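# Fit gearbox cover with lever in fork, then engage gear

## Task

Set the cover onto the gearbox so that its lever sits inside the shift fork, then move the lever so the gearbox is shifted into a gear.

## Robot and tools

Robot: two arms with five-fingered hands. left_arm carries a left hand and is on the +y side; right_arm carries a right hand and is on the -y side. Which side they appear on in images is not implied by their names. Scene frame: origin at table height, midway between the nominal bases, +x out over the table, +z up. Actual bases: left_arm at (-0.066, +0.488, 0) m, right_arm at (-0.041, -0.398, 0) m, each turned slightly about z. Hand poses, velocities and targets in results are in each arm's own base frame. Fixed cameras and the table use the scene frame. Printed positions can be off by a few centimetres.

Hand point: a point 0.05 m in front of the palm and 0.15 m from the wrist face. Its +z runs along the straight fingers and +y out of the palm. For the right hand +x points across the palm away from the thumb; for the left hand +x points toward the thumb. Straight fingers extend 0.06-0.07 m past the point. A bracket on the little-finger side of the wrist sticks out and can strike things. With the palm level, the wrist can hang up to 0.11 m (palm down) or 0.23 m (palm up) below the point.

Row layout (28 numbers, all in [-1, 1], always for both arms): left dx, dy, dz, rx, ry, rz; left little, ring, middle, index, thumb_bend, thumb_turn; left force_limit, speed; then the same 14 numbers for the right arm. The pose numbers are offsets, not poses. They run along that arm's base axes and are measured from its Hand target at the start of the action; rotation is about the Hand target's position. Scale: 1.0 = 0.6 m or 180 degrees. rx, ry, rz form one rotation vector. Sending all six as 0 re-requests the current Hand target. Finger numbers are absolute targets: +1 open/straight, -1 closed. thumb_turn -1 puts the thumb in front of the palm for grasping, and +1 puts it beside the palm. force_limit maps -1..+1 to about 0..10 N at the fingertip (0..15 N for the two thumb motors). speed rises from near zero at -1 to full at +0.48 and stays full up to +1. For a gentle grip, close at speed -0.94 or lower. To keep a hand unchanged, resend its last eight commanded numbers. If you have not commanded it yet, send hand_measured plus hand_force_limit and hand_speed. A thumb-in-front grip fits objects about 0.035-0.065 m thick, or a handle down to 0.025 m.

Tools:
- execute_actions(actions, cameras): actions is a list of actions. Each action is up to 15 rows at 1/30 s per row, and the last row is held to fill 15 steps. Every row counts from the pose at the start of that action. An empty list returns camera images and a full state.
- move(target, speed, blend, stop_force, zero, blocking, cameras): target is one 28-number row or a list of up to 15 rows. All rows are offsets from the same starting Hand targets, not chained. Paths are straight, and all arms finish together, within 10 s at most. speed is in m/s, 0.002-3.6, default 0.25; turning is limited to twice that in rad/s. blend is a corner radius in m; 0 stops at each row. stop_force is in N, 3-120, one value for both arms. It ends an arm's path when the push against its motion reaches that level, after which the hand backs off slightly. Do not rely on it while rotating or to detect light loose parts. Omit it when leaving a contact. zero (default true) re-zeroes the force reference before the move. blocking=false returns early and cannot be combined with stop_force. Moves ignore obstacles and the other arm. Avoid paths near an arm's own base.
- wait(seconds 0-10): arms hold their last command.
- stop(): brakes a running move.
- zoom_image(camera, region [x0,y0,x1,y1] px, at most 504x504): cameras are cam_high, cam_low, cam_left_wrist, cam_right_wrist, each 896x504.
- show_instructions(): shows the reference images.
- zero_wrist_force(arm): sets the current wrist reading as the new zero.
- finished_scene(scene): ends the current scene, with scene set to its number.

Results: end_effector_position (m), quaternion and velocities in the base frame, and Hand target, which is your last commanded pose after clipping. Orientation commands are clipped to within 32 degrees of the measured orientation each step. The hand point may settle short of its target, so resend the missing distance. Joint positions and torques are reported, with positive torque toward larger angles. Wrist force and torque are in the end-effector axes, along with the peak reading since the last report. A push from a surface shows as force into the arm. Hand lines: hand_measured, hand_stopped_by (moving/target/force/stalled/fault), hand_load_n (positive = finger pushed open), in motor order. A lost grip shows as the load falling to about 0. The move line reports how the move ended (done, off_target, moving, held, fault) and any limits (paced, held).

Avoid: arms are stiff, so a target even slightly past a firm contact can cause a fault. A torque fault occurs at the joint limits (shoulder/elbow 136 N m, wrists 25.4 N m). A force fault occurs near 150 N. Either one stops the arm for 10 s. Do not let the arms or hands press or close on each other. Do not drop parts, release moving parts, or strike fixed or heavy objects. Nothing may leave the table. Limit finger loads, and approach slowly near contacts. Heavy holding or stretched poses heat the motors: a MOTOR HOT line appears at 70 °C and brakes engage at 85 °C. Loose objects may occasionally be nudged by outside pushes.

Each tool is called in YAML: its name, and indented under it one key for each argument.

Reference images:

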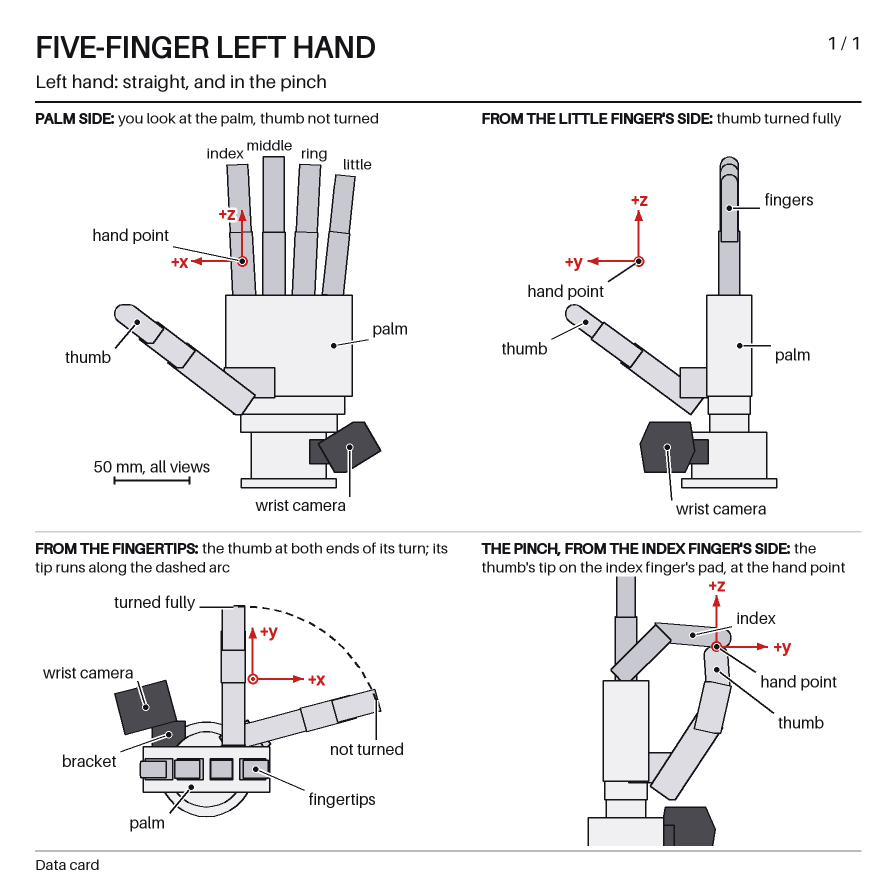

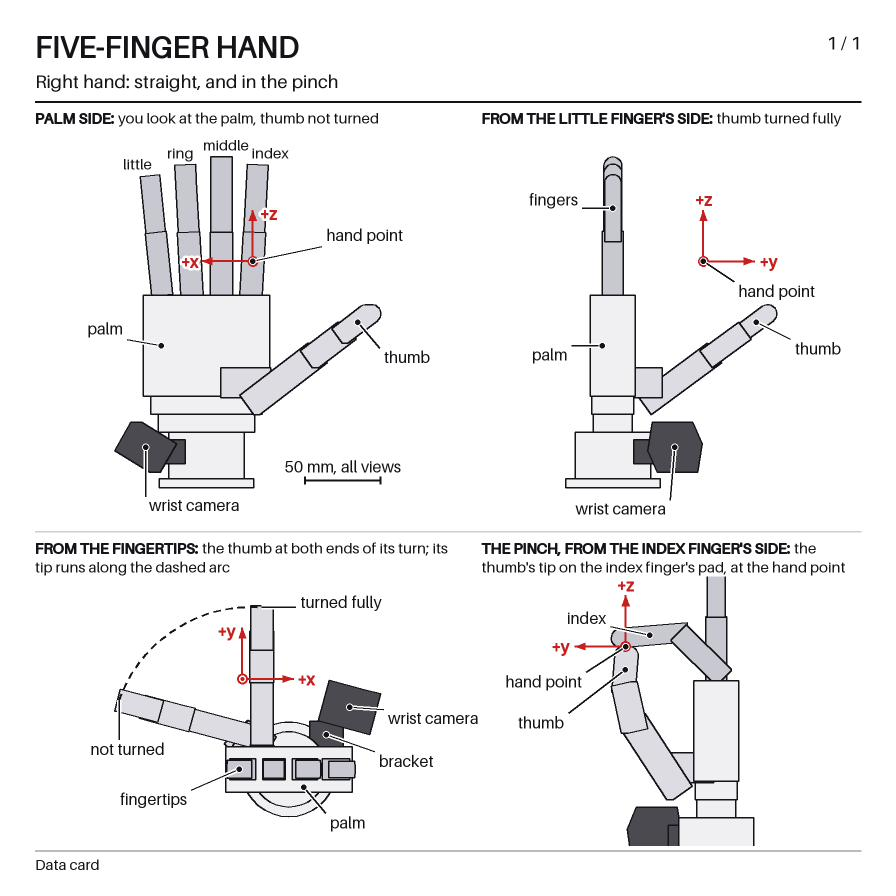

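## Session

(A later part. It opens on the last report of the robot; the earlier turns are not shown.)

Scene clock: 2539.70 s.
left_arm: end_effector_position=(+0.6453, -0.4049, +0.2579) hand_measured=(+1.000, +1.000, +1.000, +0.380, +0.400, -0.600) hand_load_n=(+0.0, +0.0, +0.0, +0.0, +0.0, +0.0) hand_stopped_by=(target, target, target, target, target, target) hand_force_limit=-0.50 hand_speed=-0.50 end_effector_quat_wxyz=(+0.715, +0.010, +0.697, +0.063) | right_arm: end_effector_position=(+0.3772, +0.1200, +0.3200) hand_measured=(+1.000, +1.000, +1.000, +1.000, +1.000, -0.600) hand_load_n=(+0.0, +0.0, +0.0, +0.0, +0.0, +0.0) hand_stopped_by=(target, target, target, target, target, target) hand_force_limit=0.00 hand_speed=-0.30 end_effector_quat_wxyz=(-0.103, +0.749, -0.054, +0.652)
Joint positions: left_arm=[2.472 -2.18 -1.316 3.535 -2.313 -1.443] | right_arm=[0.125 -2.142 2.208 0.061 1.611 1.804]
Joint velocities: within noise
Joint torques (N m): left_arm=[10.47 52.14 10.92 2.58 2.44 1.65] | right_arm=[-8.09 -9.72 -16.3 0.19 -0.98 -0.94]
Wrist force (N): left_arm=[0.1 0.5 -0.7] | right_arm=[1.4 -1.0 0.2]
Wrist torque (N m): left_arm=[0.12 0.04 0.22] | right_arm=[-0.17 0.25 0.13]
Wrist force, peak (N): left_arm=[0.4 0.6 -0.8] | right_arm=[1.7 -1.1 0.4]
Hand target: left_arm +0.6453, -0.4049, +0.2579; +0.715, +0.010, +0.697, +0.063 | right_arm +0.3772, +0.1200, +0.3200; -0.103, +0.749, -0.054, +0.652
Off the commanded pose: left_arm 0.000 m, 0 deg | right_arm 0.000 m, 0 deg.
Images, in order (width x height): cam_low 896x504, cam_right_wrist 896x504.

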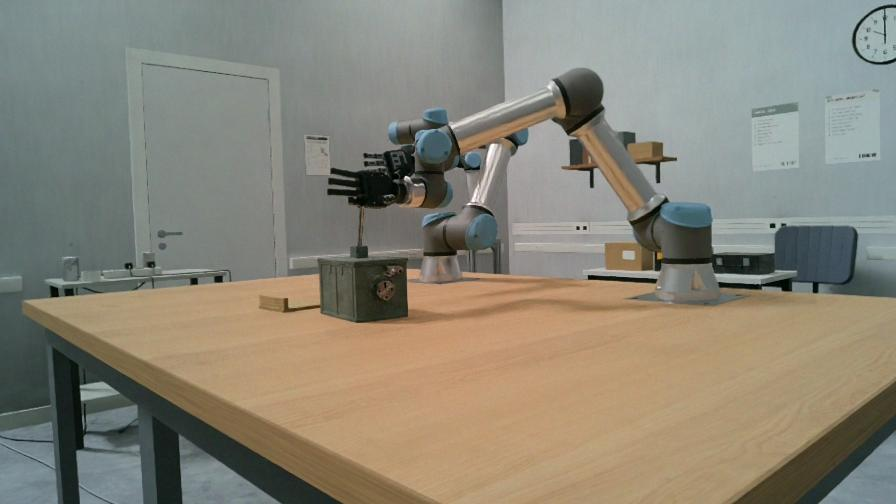

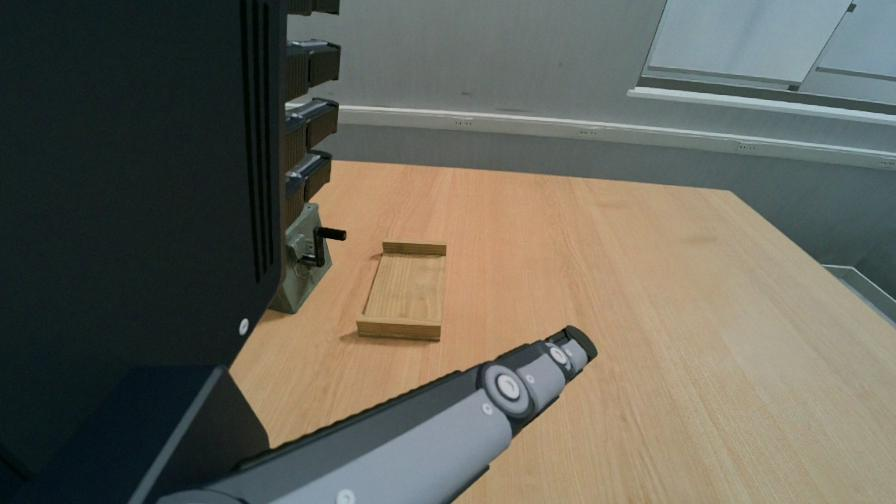

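move:
  target:
    - [0.004,-0.005,-0.003,0,0,0,1,1,1,-0.5,-0.4,-0.6,-0.5,-0.93,0,0,0,0,0,0,1,1,1,1,1,-0.6,0,-0.3]
  cameras: []

move:
  target:
    - [0,0,0,0,0,0,1,1,1,-0.6,-0.5,-0.6,0.2,-0.95,0,0,0,0,0,0,1,1,1,1,1,-0.6,0,-0.3]
  cameras: ["cam_left_wrist"]

move:
  target:
    - [-0.0013,-0.0083,0.001,0,0,0,1,1,1,-0.6,-0.5,-0.6,0.2,-0.95,0,0,0,0,0,0,1,1,1,1,1,-0.6,0,-0.3]
  speed: 0.015
  stop_force: 7
  cameras: []

move:
  target:
    - [-0.0013,-0.0083,0.001,0,0,0,1,1,1,-0.6,-0.5,-0.6,0.2,-0.95,0,0,0,0,0,0,1,1,1,1,1,-0.6,0,-0.3]
  speed: 0.015
  stop_force: 7
  cameras: ["cam_left_wrist","cam_high"]

Scene clock: 2557.07 s.
left_arm: end_effector_position=(+0.6477, -0.4079, +0.2561) hand_measured=(+1.000, +1.000, +1.000, +0.190, +0.050, -0.600) hand_load_n=(+0.0, +0.0, +0.0, +4.0, +4.0, +0.0) hand_stopped_by=(target, target, target, force, force, target) hand_force_limit=-0.50 hand_speed=-0.93 end_effector_quat_wxyz=(+0.715, +0.010, +0.697, +0.063) | right_arm: end_effector_position=(+0.3772, +0.1200, +0.3200) hand_measured=(+1.000, +1.000, +1.000, +1.000, +1.000, -0.600) hand_load_n=(+0.0, +0.0, +0.0, +0.0, +0.0, +0.5) hand_stopped_by=(target, target, target, target, target, target) hand_force_limit=0.00 hand_speed=-0.30 end_effector_quat_wxyz=(-0.103, +0.749, -0.054, +0.652)
Joint positions: left_arm=[2.471 -2.191 -1.303 3.533 -2.314 -1.443] | right_arm=[0.125 -2.142 2.208 0.061 1.611 1.804]
Joint torques (N m): left_arm=[-11.06 37.39 23.65 0.06 -2.26 0.93] | right_arm=[-7.57 -10.02 -17.13 0.03 -0.79 -0.87]
Wrist force (N): left_arm=[1.5 -0.6 1.5] | right_arm=[1.5 -0.8 0.5]
Wrist torque (N m): left_arm=[0.07 0.00 0.25] | right_arm=[-0.16 0.21 0.15]
Wrist force, peak (N): left_arm=[1.0 -1.7 2.3] | right_arm=[1.7 -1.0 0.5]
Hand target: left_arm +0.6477, -0.4079, +0.2561; +0.715, +0.010, +0.697, +0.063 | right_arm +0.3772, +0.1200, +0.3200; -0.103, +0.749, -0.054, +0.652
Off the commanded pose: left_arm 0.000 m, 0 deg | right_arm 0.000 m, 0 deg.
move: done
No camera images: "cameras" was empty.

Scene clock: 2557.57 s.
left_arm: end_effector_position=(+0.6477, -0.4079, +0.2561) hand_measured=(+1.000, +1.000, +1.000, +0.188, +0.038, -0.600) hand_load_n=(+0.0, +0.0, +0.0, +7.0, +8.5, +0.5) hand_stopped_by=(target, target, target, force, force, target) hand_force_limit=0.20 hand_speed=-0.95 end_effector_quat_wxyz=(+0.715, +0.010, +0.697, +0.063) | right_arm: end_effector_position=(+0.3772, +0.1200, +0.3200) hand_measured=(+1.000, +1.000, +1.000, +1.000, +1.000, -0.600) hand_load_n=(+0.0, +0.0, +0.0, +0.0, +0.0, +0.5) hand_stopped_by=(target, target, target, target, target, target) hand_force_limit=0.00 hand_speed=-0.30 end_effector_quat_wxyz=(-0.103, +0.749, -0.054, +0.652)
Joint positions: left_arm=[2.471 -2.191 -1.303 3.533 -2.314 -1.443] | right_arm=[0.125 -2.142 2.208 0.061 1.611 1.804]
Joint torques (N m): left_arm=[-11.02 37.51 22.41 0.04 -2.26 0.75] | right_arm=[-7.13 -9.88 -16.56 0 -0.84 -0.88]
Wrist force (N): left_arm=[0.6 -0.3 1.4] | right_arm=[1.5 -0.7 0.3]
Wrist torque (N m): left_arm=[0.14 0.02 0.23] | right_arm=[-0.13 0.23 0.15]
Wrist force, peak (N): left_arm=[1.0 -1.2 2.1] | right_arm=[1.5 -0.8 0.4]
Hand target: left_arm +0.6477, -0.4079, +0.2561; +0.715, +0.010, +0.697, +0.063 | right_arm +0.3772, +0.1200, +0.3200; -0.103, +0.749, -0.054, +0.652
Off the commanded pose: left_arm 0.000 m, 0 deg | right_arm 0.000 m, 0 deg.
move: done
Images, in order (width x height): cam_left_wrist 896x504.

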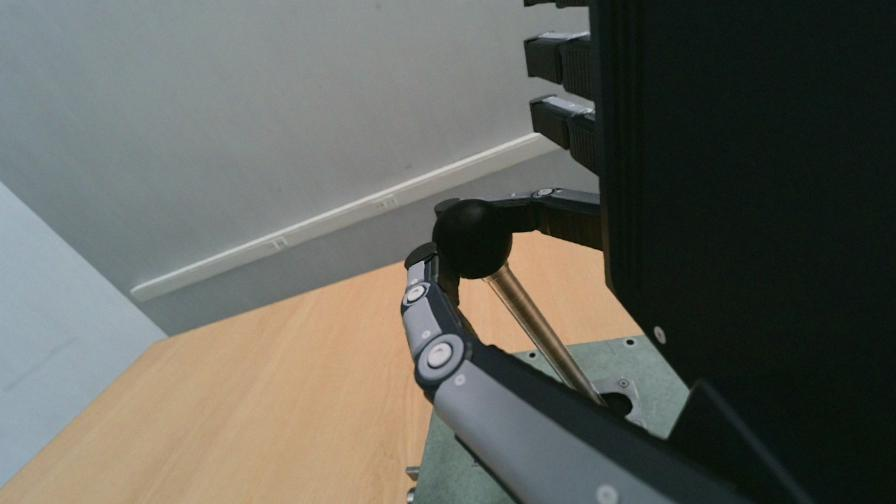

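Scene clock: 2558.90 s.
left_arm: end_effector_position=(+0.6469, -0.4128, +0.2567) hand_measured=(+1.000, +1.000, +1.000, +0.188, +0.038, -0.600) hand_load_n=(+0.0, +0.0, +0.0, +6.0, +8.0, -2.5) hand_stopped_by=(target, target, target, force, force, target) hand_force_limit=0.20 hand_speed=-0.95 end_effector_quat_wxyz=(+0.715, +0.010, +0.697, +0.063) | right_arm: end_effector_position=(+0.3772, +0.1200, +0.3200) hand_measured=(+1.000, +1.000, +1.000, +1.000, +1.000, -0.600) hand_load_n=(+0.0, +0.0, +0.0, +0.0, +0.0, +0.5) hand_stopped_by=(target, target, target, target, target, target) hand_force_limit=0.00 hand_speed=-0.30 end_effector_quat_wxyz=(-0.103, +0.749, -0.054, +0.652)
Joint positions: left_arm=[2.464 -2.198 -1.289 3.527 -2.321 -1.442] | right_arm=[0.125 -2.142 2.208 0.061 1.611 1.804]
Joint torques (N m): left_arm=[-11.74 32.42 27.66 -0.53 -1.98 1.89] | right_arm=[-8.13 -10.44 -15.58 0.18 -0.61 -0.8]
Wrist force (N): left_arm=[-3.5 2.6 0.0] | right_arm=[1.4 -0.8 0.4]
Wrist torque (N m): left_arm=[0.16 -0.03 0.10] | right_arm=[-0.15 0.23 0.15]
Wrist force, peak (N): left_arm=[-4.8 3.3 -0.2] | right_arm=[1.8 -0.7 0.3]
Hand target: left_arm +0.6469, -0.4128, +0.2567; +0.715, +0.010, +0.697, +0.063 | right_arm +0.3772, +0.1200, +0.3200; -0.103, +0.749, -0.054, +0.652
Off the commanded pose: left_arm 0.000 m, 0 deg | right_arm 0.000 m, 0 deg.
move: done
No camera images: "cameras" was empty.

Scene clock: 2560.23 s.
left_arm: end_effector_position=(+0.6461, -0.4178, +0.2573) hand_measured=(+1.000, +1.000, +1.000, +0.188, +0.038, -0.600) hand_load_n=(+0.0, +0.0, +0.0, +5.5, +8.0, -3.0) hand_stopped_by=(target, target, target, force, force, target) hand_force_limit=0.20 hand_speed=-0.95 end_effector_quat_wxyz=(+0.715, +0.010, +0.697, +0.063) | right_arm: end_effector_position=(+0.3772, +0.1200, +0.3200) hand_measured=(+1.000, +1.000, +1.000, +1.000, +1.000, -0.600) hand_load_n=(+0.0, +0.0, +0.0, +0.0, +0.0, +0.5) hand_stopped_by=(target, target, target, target, target, target) hand_force_limit=0.00 hand_speed=-0.30 end_effector_quat_wxyz=(-0.103, +0.749, -0.054, +0.652)
Joint positions: left_arm=[2.457 -2.206 -1.275 3.521 -2.328 -1.442] | right_arm=[0.125 -2.142 2.208 0.061 1.611 1.804]
Joint torques (N m): left_arm=[-12.13 32.4 27.79 -0.51 -1.91 2.11] | right_arm=[-8.06 -10.41 -16.1 -0.03 -0.89 -0.88]
Wrist force (N): left_arm=[-4.3 3.7 -0.6] | right_arm=[1.5 -0.6 0.3]
Wrist torque (N m): left_arm=[0.16 -0.01 0.02] | right_arm=[-0.12 0.22 0.15]
Wrist force, peak (N): left_arm=[-4.8 4.0 -0.6] | right_arm=[1.6 -0.9 0.5]
Hand target: left_arm +0.6461, -0.4178, +0.2573; +0.715, +0.010, +0.697, +0.063 | right_arm +0.3772, +0.1200, +0.3200; -0.103, +0.749, -0.054, +0.652
Off the commanded pose: left_arm 0.000 m, 0 deg | right_arm 0.000 m, 0 deg.
move: done
Images, in order (width x height): cam_high 896x504, cam_left_wrist 896x504.

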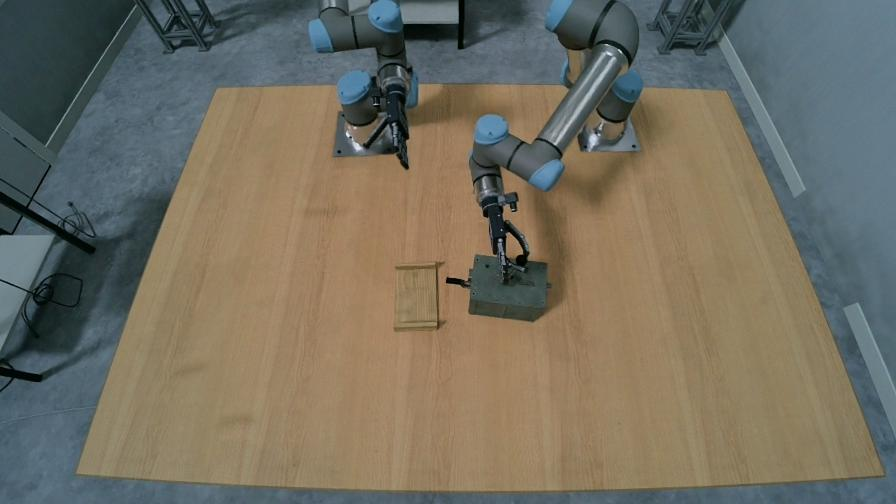

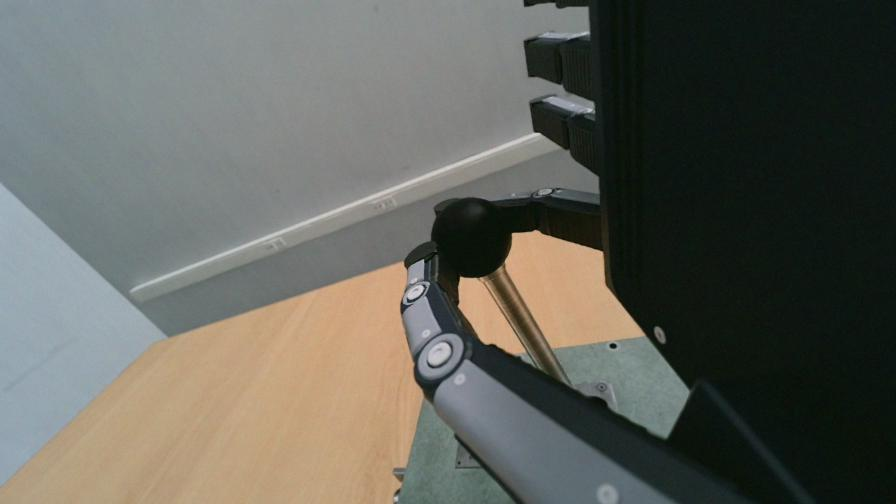

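move:
  target:
    - [-0.0013,-0.0083,0.0035,0,0,0,1,1,1,-0.6,-0.5,-0.6,0.2,-0.95,0,0,0,0,0,0,1,1,1,1,1,-0.6,0,-0.3]
  speed: 0.015
  stop_force: 7
  cameras: []

move:
  target:
    - [-0.0013,-0.0083,0.001,0,0,0,1,1,1,-0.6,-0.5,-0.6,0.2,-0.95,0,0,0,0,0,0,1,1,1,1,1,-0.6,0,-0.3]
  speed: 0.015
  stop_force: 7
  cameras: ["cam_left_wrist"]

move:
  target:
    - [-0.0013,-0.0083,0.0005,0,0,0,1,1,1,-0.6,-0.5,-0.6,0.2,-0.95,0,0,0,0,0,0,1,1,1,1,1,-0.6,0,-0.3]
  speed: 0.015
  stop_force: 7
  cameras: ["cam_left_wrist","cam_high"]

zoom_image:
  camera: "cam_high"
  region: [460, 235, 560, 330]

Scene clock: 2570.30 s.
left_arm: end_effector_position=(+0.6453, -0.4228, +0.2594) hand_measured=(+1.000, +1.000, +1.000, +0.188, +0.038, -0.600) hand_load_n=(+0.0, +0.0, +0.0, +7.0, +7.5, +2.5) hand_stopped_by=(target, target, target, force, force, target) hand_force_limit=0.20 hand_speed=-0.95 end_effector_quat_wxyz=(+0.715, +0.010, +0.697, +0.063) | right_arm: end_effector_position=(+0.3772, +0.1200, +0.3200) hand_measured=(+1.000, +1.000, +1.000, +1.000, +1.000, -0.600) hand_load_n=(+0.0, +0.5, +0.0, +0.0, +0.0, +0.5) hand_stopped_by=(target, target, target, target, target, target) hand_force_limit=0.00 hand_speed=-0.30 end_effector_quat_wxyz=(-0.103, +0.749, -0.054, +0.652)
Joint positions: left_arm=[2.45 -2.212 -1.259 3.511 -2.335 -1.442] | right_arm=[0.125 -2.142 2.208 0.061 1.611 1.804]
Joint torques (N m): left_arm=[-10.65 40.69 33.1 1.09 -2.28 2.6] | right_arm=[-8.71 -8.87 -16.74 -0.21 -0.44 -0.53]
Wrist force (N): left_arm=[7.6 -0.6 -1.2] | right_arm=[1.5 -0.7 0.2]
Wrist torque (N m): left_arm=[0.13 0.03 0.15] | right_arm=[-0.12 0.23 0.15]
Wrist force, peak (N): left_arm=[7.7 -0.8 -1.0] | right_arm=[1.7 -0.9 0.5]
Hand target: left_arm +0.6453, -0.4228, +0.2594; +0.715, +0.010, +0.697, +0.063 | right_arm +0.3772, +0.1200, +0.3200; -0.103, +0.749, -0.054, +0.652
Off the commanded pose: left_arm 0.000 m, 0 deg | right_arm 0.000 m, 0 deg.
move: done
No camera images: "cameras" was empty.

Scene clock: 2571.63 s.
left_arm: end_effector_position=(+0.6445, -0.4278, +0.2600) hand_measured=(+1.000, +1.000, +1.000, +0.188, +0.038, -0.600) hand_load_n=(+0.0, +0.0, +0.0, +6.0, +8.0, +0.0) hand_stopped_by=(target, target, target, force, force, target) hand_force_limit=0.20 hand_speed=-0.95 end_effector_quat_wxyz=(+0.715, +0.010, +0.697, +0.063) | right_arm: end_effector_position=(+0.3772, +0.1200, +0.3200) hand_measured=(+1.000, +1.000, +1.000, +1.000, +1.000, -0.600) hand_load_n=(+0.0, +0.0, +0.0, +0.0, +0.0, +0.5) hand_stopped_by=(target, target, target, target, target, target) hand_force_limit=0.00 hand_speed=-0.30 end_effector_quat_wxyz=(-0.103, +0.749, -0.054, +0.652)
Joint positions: left_arm=[2.443 -2.22 -1.244 3.504 -2.342 -1.441] | right_arm=[0.125 -2.142 2.208 0.061 1.611 1.804]
Joint torques (N m): left_arm=[-13.42 39.02 32.26 0.87 -1.45 2.37] | right_arm=[-7.69 -11.63 -17.85 -0.09 -0.54 -0.95]
Wrist force (N): left_arm=[4.1 4.7 -0.1] | right_arm=[1.4 -0.7 0.2]
Wrist torque (N m): left_arm=[0.16 0.02 0.13] | right_arm=[-0.12 0.25 0.15]
Wrist force, peak (N): left_arm=[7.8 -0.5 -0.9] | right_arm=[1.7 -0.9 0.3]
Hand target: left_arm +0.6445, -0.4278, +0.2600; +0.715, +0.010, +0.697, +0.063 | right_arm +0.3772, +0.1200, +0.3200; -0.103, +0.749, -0.054, +0.652
Off the commanded pose: left_arm 0.000 m, 0 deg | right_arm 0.000 m, 0 deg.
move: done
Images, in order (width x height): cam_left_wrist 896x504.

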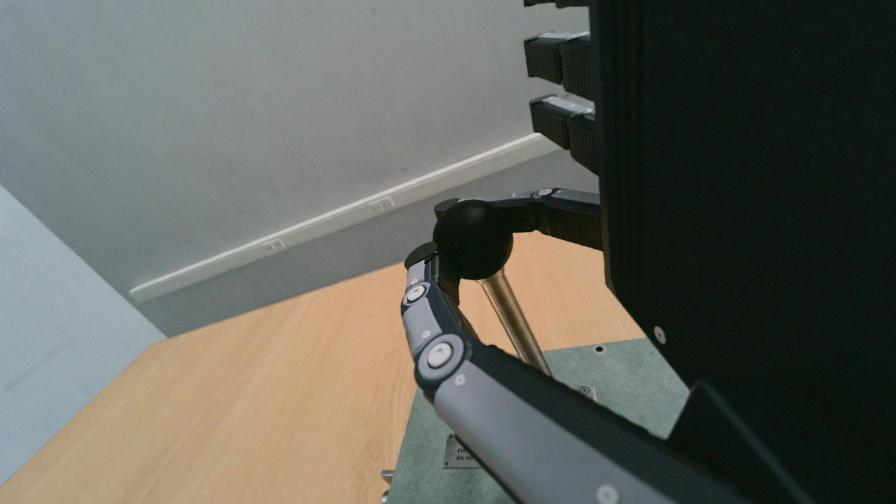

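Scene clock: 2572.97 s.
left_arm: end_effector_position=(+0.6438, -0.4328, +0.2603) hand_measured=(+1.000, +1.000, +1.000, +0.188, +0.038, -0.600) hand_load_n=(+0.0, +0.0, +0.0, +5.5, +9.0, -1.0) hand_stopped_by=(target, target, target, force, force, target) hand_force_limit=0.20 hand_speed=-0.95 end_effector_quat_wxyz=(+0.715, +0.010, +0.697, +0.063) | right_arm: end_effector_position=(+0.3772, +0.1200, +0.3200) hand_measured=(+1.000, +1.000, +1.000, +1.000, +1.000, -0.600) hand_load_n=(+0.0, +0.0, +0.0, +0.0, +0.0, +0.5) hand_stopped_by=(target, target, target, target, target, target) hand_force_limit=0.00 hand_speed=-0.30 end_effector_quat_wxyz=(-0.103, +0.749, -0.054, +0.652)
Joint positions: left_arm=[2.436 -2.228 -1.23 3.498 -2.349 -1.441] | right_arm=[0.125 -2.142 2.208 0.061 1.611 1.804]
Joint torques (N m): left_arm=[-13.84 38.53 31.9 0.8 -1.26 2.33] | right_arm=[-7.35 -9.66 -18.31 0.17 -0.6 -0.79]
Wrist force (N): left_arm=[3.9 4.7 -0.8] | right_arm=[1.5 -0.8 0.3]
Wrist torque (N m): left_arm=[0.18 0.04 0.12] | right_arm=[-0.15 0.22 0.15]
Wrist force, peak (N): left_arm=[4.2 5.0 -0.8] | right_arm=[1.6 -0.9 0.5]
Hand target: left_arm +0.6438, -0.4328, +0.2603; +0.715, +0.010, +0.697, +0.063 | right_arm +0.3772, +0.1200, +0.3200; -0.103, +0.749, -0.054, +0.652
Off the commanded pose: left_arm 0.000 m, 0 deg | right_arm 0.000 m, 0 deg.
move: done
Images, in order (width x height): cam_high 896x504, cam_left_wrist 896x504.

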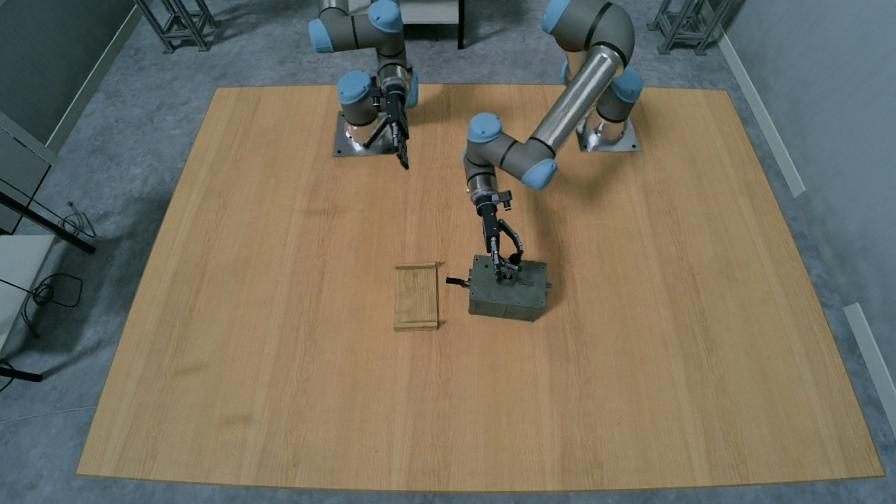

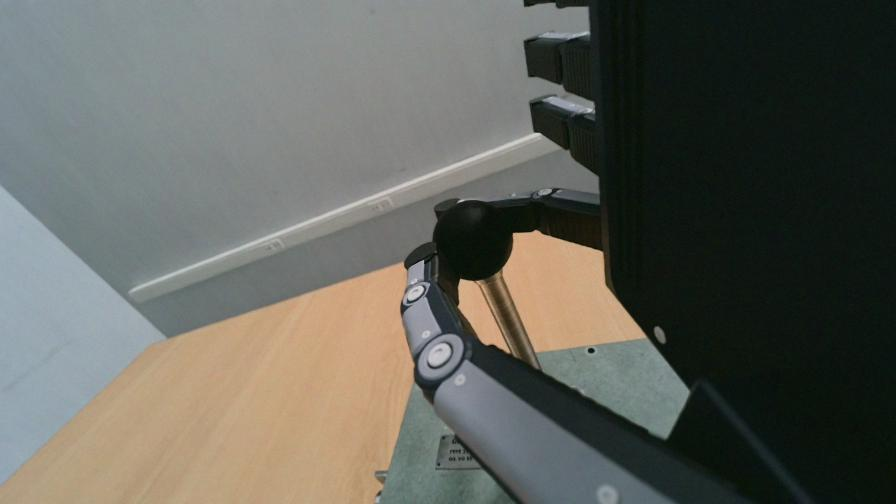

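Scaled by 5.040 from the camera's 896x504 image, which has a finer 1280x720 frame.

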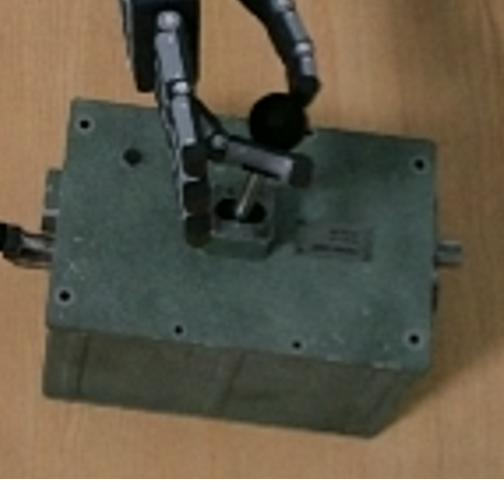

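move:
  target:
    - [-0.0013,-0.0083,-0.001,0,0,0,1,1,1,-0.6,-0.5,-0.6,0.2,-0.95,0,0,0,0,0,0,1,1,1,1,1,-0.6,0,-0.3]
  speed: 0.015
  stop_force: 8
  cameras: ["cam_left_wrist"]

move:
  target:
    - [-0.0008,-0.005,-0.0005,0,0,0,1,1,1,-0.6,-0.5,-0.6,0.2,-0.95,0,0,0,0,0,0,1,1,1,1,1,-0.6,0,-0.3]
  speed: 0.015
  stop_force: 8
  cameras: ["cam_left_wrist","cam_high"]

zoom_image:
  camera: "cam_high"
  region: [460, 235, 560, 330]

Scene clock: 2584.17 s.
left_arm: end_effector_position=(+0.6430, -0.4377, +0.2597) hand_measured=(+1.000, +1.000, +1.000, +0.188, +0.038, -0.600) hand_load_n=(+0.0, +0.0, +0.0, +6.5, +8.0, -2.5) hand_stopped_by=(target, target, target, force, force, target) hand_force_limit=0.20 hand_speed=-0.95 end_effector_quat_wxyz=(+0.715, +0.010, +0.697, +0.063) | right_arm: end_effector_position=(+0.3772, +0.1200, +0.3200) hand_measured=(+1.000, +1.000, +1.000, +1.000, +1.000, -0.600) hand_load_n=(+0.0, +0.0, +0.0, +0.0, +0.0, +0.0) hand_stopped_by=(target, target, target, target, target, target) hand_force_limit=0.00 hand_speed=-0.30 end_effector_quat_wxyz=(-0.103, +0.749, -0.054, +0.652)
Joint positions: left_arm=[2.43 -2.237 -1.216 3.494 -2.356 -1.44] | right_arm=[0.125 -2.142 2.208 0.061 1.611 1.804]
Joint torques (N m): left_arm=[-13.45 36.13 30.36 0.12 -1.54 2.24] | right_arm=[-7.1 -9.28 -16.88 -0.14 -0.51 -0.84]
Wrist force (N): left_arm=[0.0 4.4 0.4] | right_arm=[1.4 -0.8 0.3]
Wrist torque (N m): left_arm=[0.17 0.03 0.07] | right_arm=[-0.14 0.25 0.14]
Wrist force, peak (N): left_arm=[4.3 4.8 -0.9] | right_arm=[1.7 -1.1 0.2]
Hand target: left_arm +0.6430, -0.4377, +0.2597; +0.715, +0.010, +0.697, +0.063 | right_arm +0.3772, +0.1200, +0.3200; -0.103, +0.749, -0.054, +0.652
Off the commanded pose: left_arm 0.000 m, 0 deg | right_arm 0.000 m, 0 deg.
move: done
Images, in order (width x height): cam_left_wrist 896x504.

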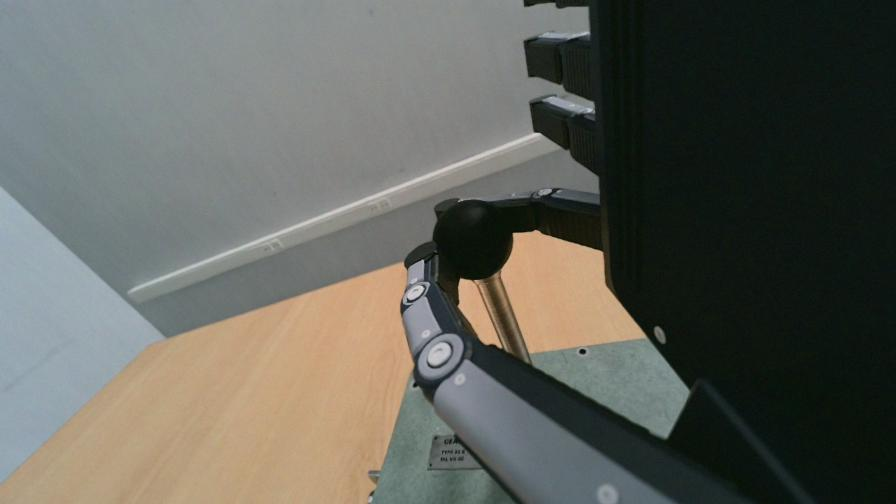

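Scene clock: 2585.43 s.
left_arm: end_effector_position=(+0.6425, -0.4407, +0.2594) hand_measured=(+1.000, +1.000, +1.000, +0.188, +0.040, -0.600) hand_load_n=(+0.0, +0.0, +0.0, +5.0, +13.5, -1.5) hand_stopped_by=(target, target, target, force, force, target) hand_force_limit=0.20 hand_speed=-0.95 end_effector_quat_wxyz=(+0.715, +0.010, +0.697, +0.063) | right_arm: end_effector_position=(+0.3772, +0.1200, +0.3200) hand_measured=(+1.000, +1.000, +1.000, +1.000, +1.000, -0.600) hand_load_n=(+0.0, +0.0, +0.0, +0.0, +0.0, +0.0) hand_stopped_by=(target, target, target, target, target, target) hand_force_limit=0.00 hand_speed=-0.30 end_effector_quat_wxyz=(-0.103, +0.749, -0.054, +0.652)
Joint positions: left_arm=[2.426 -2.242 -1.208 3.491 -2.36 -1.44] | right_arm=[0.125 -2.142 2.208 0.061 1.611 1.804]
Joint torques (N m): left_arm=[-17.18 35.39 30.22 0.39 -0.22 2.16] | right_arm=[-7.43 -9.13 -16.61 -0.09 -0.63 -0.66]
Wrist force (N): left_arm=[0.2 11.1 0.3] | right_arm=[1.5 -0.7 0.4]
Wrist torque (N m): left_arm=[0.32 -0.02 0.01] | right_arm=[-0.15 0.22 0.15]
Wrist force, peak (N): left_arm=[-0.7 11.6 0.2] | right_arm=[1.8 -1.0 0.3]
Hand target: left_arm +0.6425, -0.4407, +0.2594; +0.715, +0.010, +0.697, +0.063 | right_arm +0.3772, +0.1200, +0.3200; -0.103, +0.749, -0.054, +0.652
Off the commanded pose: left_arm 0.000 m, 0 deg | right_arm 0.000 m, 0 deg.
move: done
Images, in order (width x height): cam_high 896x504, cam_left_wrist 896x504.

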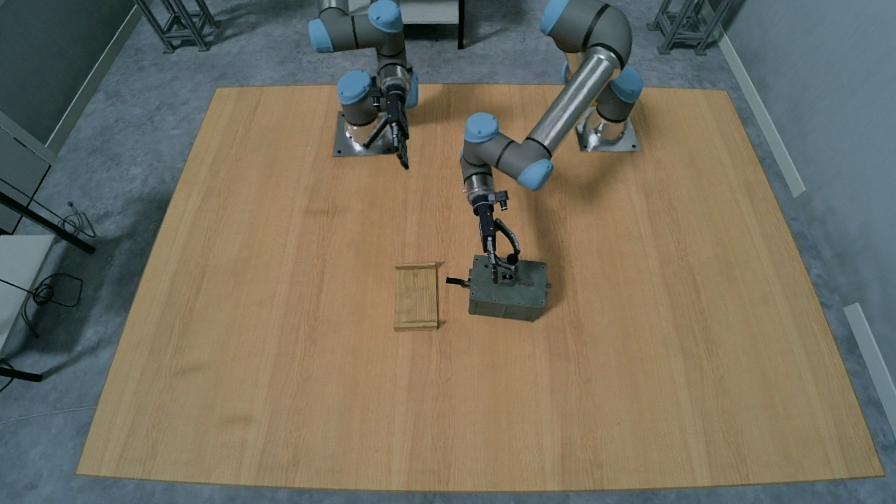

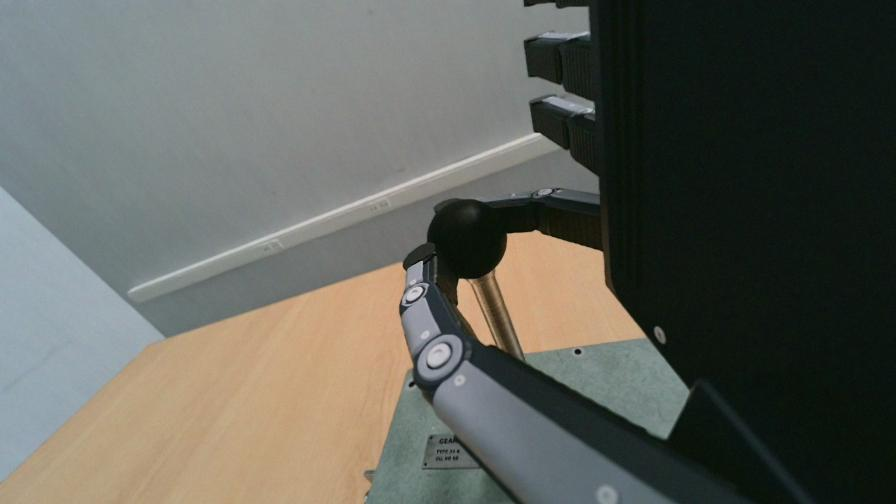

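Scaled by 5.040 from the camera's 896x504 image, which has a finer 1280x720 frame.

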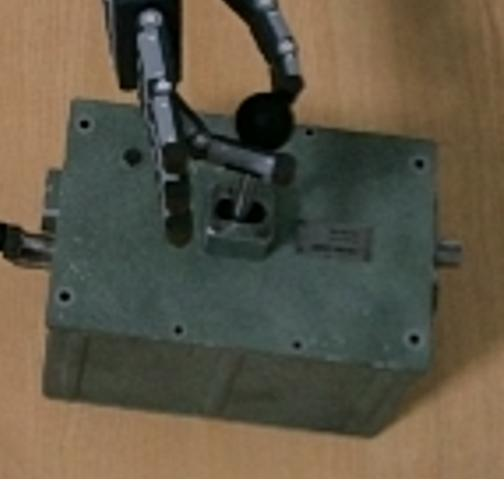

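execute_actions:
  actions: []
  cameras: ["cam_right_wrist"]

zoom_image:
  camera: "cam_right_wrist"
  region: [260, 190, 380, 330]

Scene clock: 2618.93 s.
left_arm: end_effector_position=(+0.6425, -0.4407, +0.2594) hand_measured=(+1.000, +1.000, +1.000, +0.188, +0.040, -0.600) hand_load_n=(+0.0, +0.0, +0.0, +5.5, +14.0, -1.5) hand_stopped_by=(target, target, target, force, force, target) hand_force_limit=0.20 hand_speed=-0.95 end_effector_quat_wxyz=(+0.715, +0.010, +0.697, +0.063) | right_arm: end_effector_position=(+0.3772, +0.1200, +0.3200) hand_measured=(+1.000, +1.000, +1.000, +1.000, +1.000, -0.600) hand_load_n=(+0.0, +0.0, +0.0, +0.0, +0.0, +0.5) hand_stopped_by=(target, target, target, target, target, target) hand_force_limit=0.00 hand_speed=-0.30 end_effector_quat_wxyz=(-0.103, +0.749, -0.054, +0.652)
Joint positions: left_arm=[2.426 -2.242 -1.208 3.491 -2.36 -1.44] | right_arm=[0.125 -2.142 2.208 0.061 1.611 1.804]
Joint velocities: within noise
Joint torques (N m): left_arm=[-17.08 35.83 30.52 0.44 -0.29 1.76] | right_arm=[-6.29 -9.17 -16.42 0.08 -0.64 -0.92]
Wrist force (N): left_arm=[-0.6 11.6 0.2] | right_arm=[1.6 -0.6 0.4]
Wrist torque (N m): left_arm=[0.33 -0.01 0.00] | right_arm=[-0.12 0.22 0.15]
Wrist force, peak (N): left_arm=[-0.7 11.9 0.3] | right_arm=[1.7 -1.1 0.4]
Hand target: left_arm +0.6425, -0.4407, +0.2594; +0.715, +0.010, +0.697, +0.063 | right_arm +0.3772, +0.1200, +0.3200; -0.103, +0.749, -0.054, +0.652
Off the commanded pose: left_arm 0.000 m, 0 deg | right_arm 0.000 m, 0 deg.
Images, in order (width x height): cam_right_wrist 896x504.

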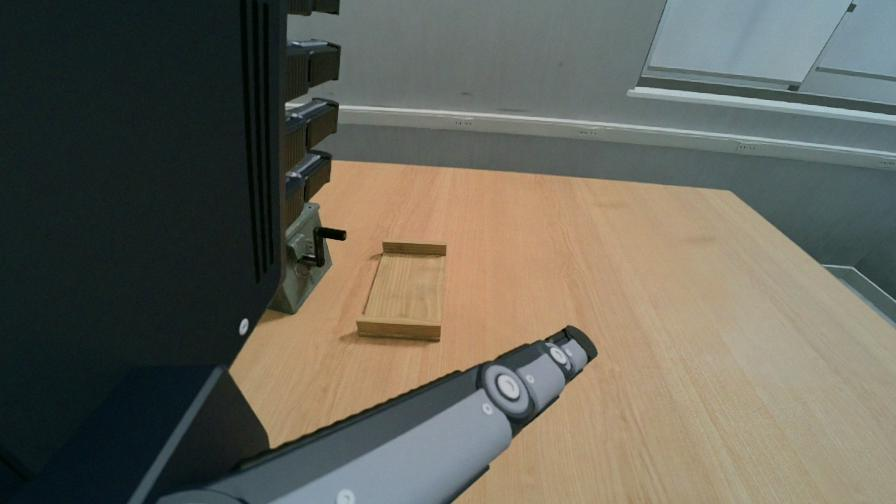

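Scaled by 3.600 from the camera's 896x504 image, which has a finer 1280x720 frame.

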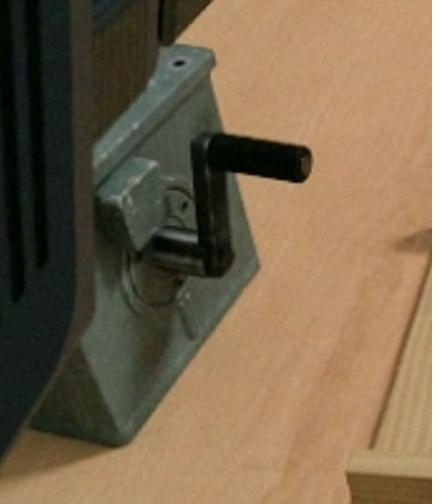

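move:
  target:
    - [0.0003,0.002,0,0,0,0,1,1,1,-0.6,-0.5,-0.6,0.2,-0.95,0.1597,0.1993,-0.2833,0,0,0,0,0,0,1,1,-1,0,-0.3]
  speed: 0.12
  cameras: ["cam_high","cam_low","cam_right_wrist"]

Scene clock: 2664.67 s.
left_arm: end_effector_position=(+0.6427, -0.4395, +0.2594) hand_measured=(+1.000, +1.000, +1.000, +0.188, +0.040, -0.600) hand_load_n=(+0.0, +0.0, +0.0, +7.5, +11.5, +1.0) hand_stopped_by=(target, target, target, force, force, target) hand_force_limit=0.20 hand_speed=-0.95 end_effector_quat_wxyz=(+0.715, +0.010, +0.697, +0.063) | right_arm: end_effector_position=(+0.4730, +0.2396, +0.1500) hand_measured=(+0.000, +0.000, +0.000, +1.000, +1.000, -1.000) hand_load_n=(+0.0, +0.0, +0.0, +0.0, +0.0, +0.0) hand_stopped_by=(target, target, target, target, target, target) hand_force_limit=0.00 hand_speed=-0.30 end_effector_quat_wxyz=(-0.103, +0.749, -0.054, +0.652)
Joint positions: left_arm=[2.427 -2.24 -1.212 3.492 -2.358 -1.44] | right_arm=[0.486 -1.458 2.186 -0.589 1.968 1.853]
Joint torques (N m): left_arm=[8.29 57.46 13.2 3.41 2.9 -1.44] | right_arm=[9.08 -11.98 -27.92 -3.2 2.63 1.53]
Wrist force (N): left_arm=[4.2 2.7 -1.0] | right_arm=[1.5 -0.7 0.3]
Wrist torque (N m): left_arm=[0.22 0.05 0.10] | right_arm=[-0.14 0.24 -0.06]
Wrist force, peak (N): left_arm=[-0.6 11.9 0.2] | right_arm=[2.1 -0.6 -0.1]
Hand target: left_arm +0.6427, -0.4395, +0.2594; +0.715, +0.010, +0.697, +0.063 | right_arm +0.4731, +0.2396, +0.1500; -0.103, +0.749, -0.054, +0.652
Off the commanded pose: left_arm 0.000 m, 0 deg | right_arm 0.000 m, 0 deg.
move: done
Images, in order (width x height): cam_high 896x504, cam_low 896x504, cam_right_wrist 896x504.

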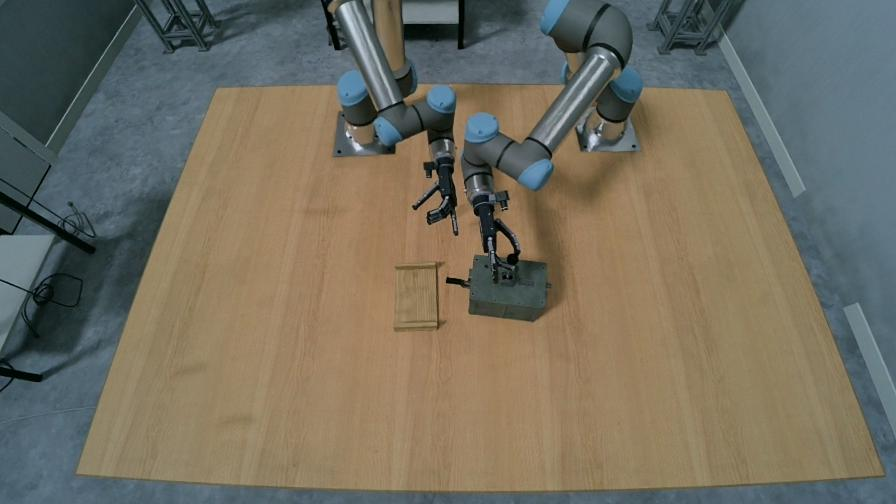

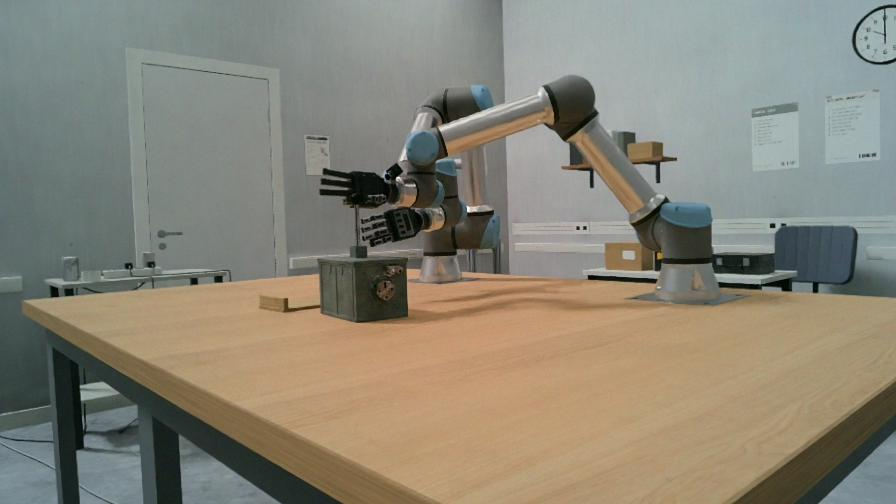

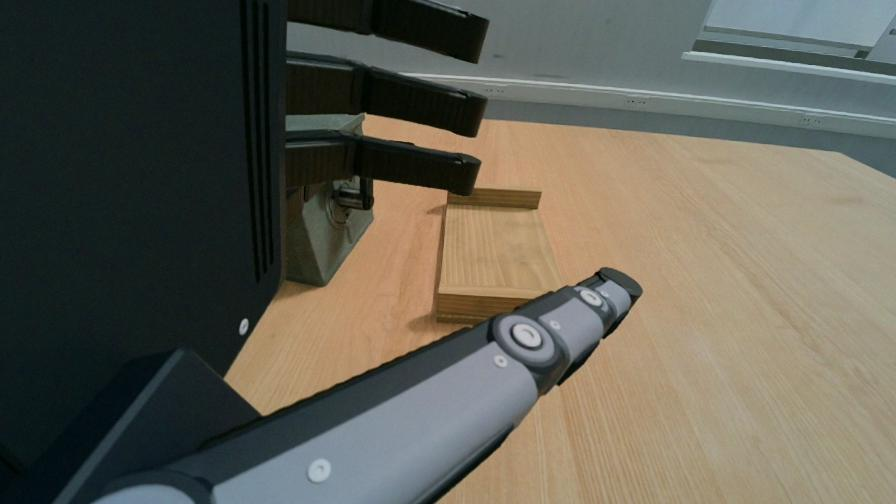

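move:
  target:
    - [0,0,0,0,0,0,1,1,1,-0.6,-0.5,-0.6,0.2,-0.95,0,0,0,0,0,0,-0.9,-0.9,-0.9,1,1,-1,0,-0.3]
  cameras: ["cam_right_wrist"]

zoom_image:
  camera: "cam_high"
  region: [400, 160, 560, 330]

Scene clock: 2675.77 s.
left_arm: end_effector_position=(+0.6427, -0.4395, +0.2594) hand_measured=(+1.000, +1.000, +1.000, +0.188, +0.040, -0.600) hand_load_n=(+0.0, +0.0, +0.0, +7.5, +11.5, +1.0) hand_stopped_by=(target, target, target, force, force, target) hand_force_limit=0.20 hand_speed=-0.95 end_effector_quat_wxyz=(+0.715, +0.010, +0.697, +0.063) | right_arm: end_effector_position=(+0.4731, +0.2396, +0.1500) hand_measured=(-0.900, -0.900, -0.900, +1.000, +1.000, -1.000) hand_load_n=(+0.5, +0.0, +0.0, +0.0, +0.0, +0.0) hand_stopped_by=(target, target, target, target, target, target) hand_force_limit=0.00 hand_speed=-0.30 end_effector_quat_wxyz=(-0.103, +0.749, -0.054, +0.652)
Joint positions: left_arm=[2.427 -2.24 -1.212 3.492 -2.358 -1.44] | right_arm=[0.486 -1.458 2.186 -0.589 1.968 1.853]
Joint torques (N m): left_arm=[8.14 56.98 13.21 3.41 2.75 -1.3] | right_arm=[9.47 -12.52 -28.04 -2.86 2.6 -2.33]
Wrist force (N): left_arm=[4.1 2.9 -0.8] | right_arm=[1.6 -0.8 0.2]
Wrist torque (N m): left_arm=[0.23 0.05 0.09] | right_arm=[-0.14 0.25 -0.05]
Wrist force, peak (N): left_arm=[5.4 2.3 -0.7] | right_arm=[1.7 -0.7 0.5]
Hand target: left_arm +0.6427, -0.4395, +0.2594; +0.715, +0.010, +0.697, +0.063 | right_arm +0.4731, +0.2396, +0.1500; -0.103, +0.749, -0.054, +0.652
Off the commanded pose: left_arm 0.000 m, 0 deg | right_arm 0.000 m, 0 deg.
move: done
Images, in order (width x height): cam_right_wrist 896x504.

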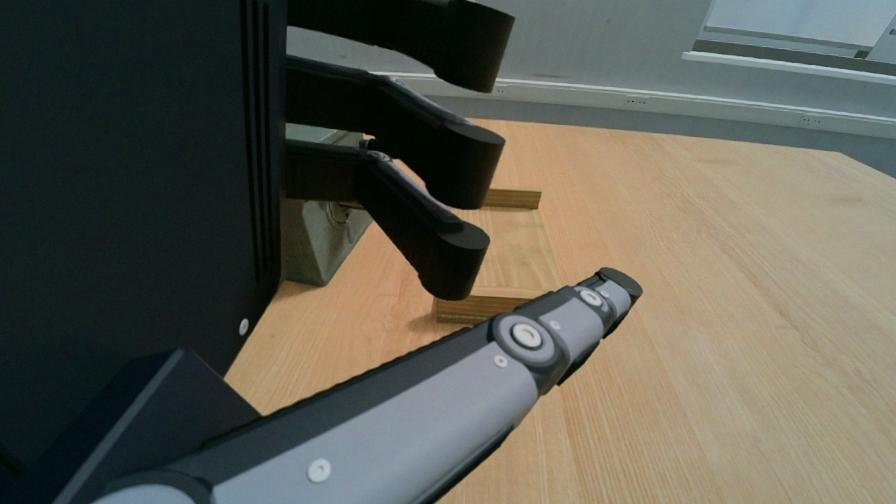

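This scene's latest camera images include none from cam_high. They are from: cam_right_wrist. cam_high's image comes with the result of a call that names it in "cameras".


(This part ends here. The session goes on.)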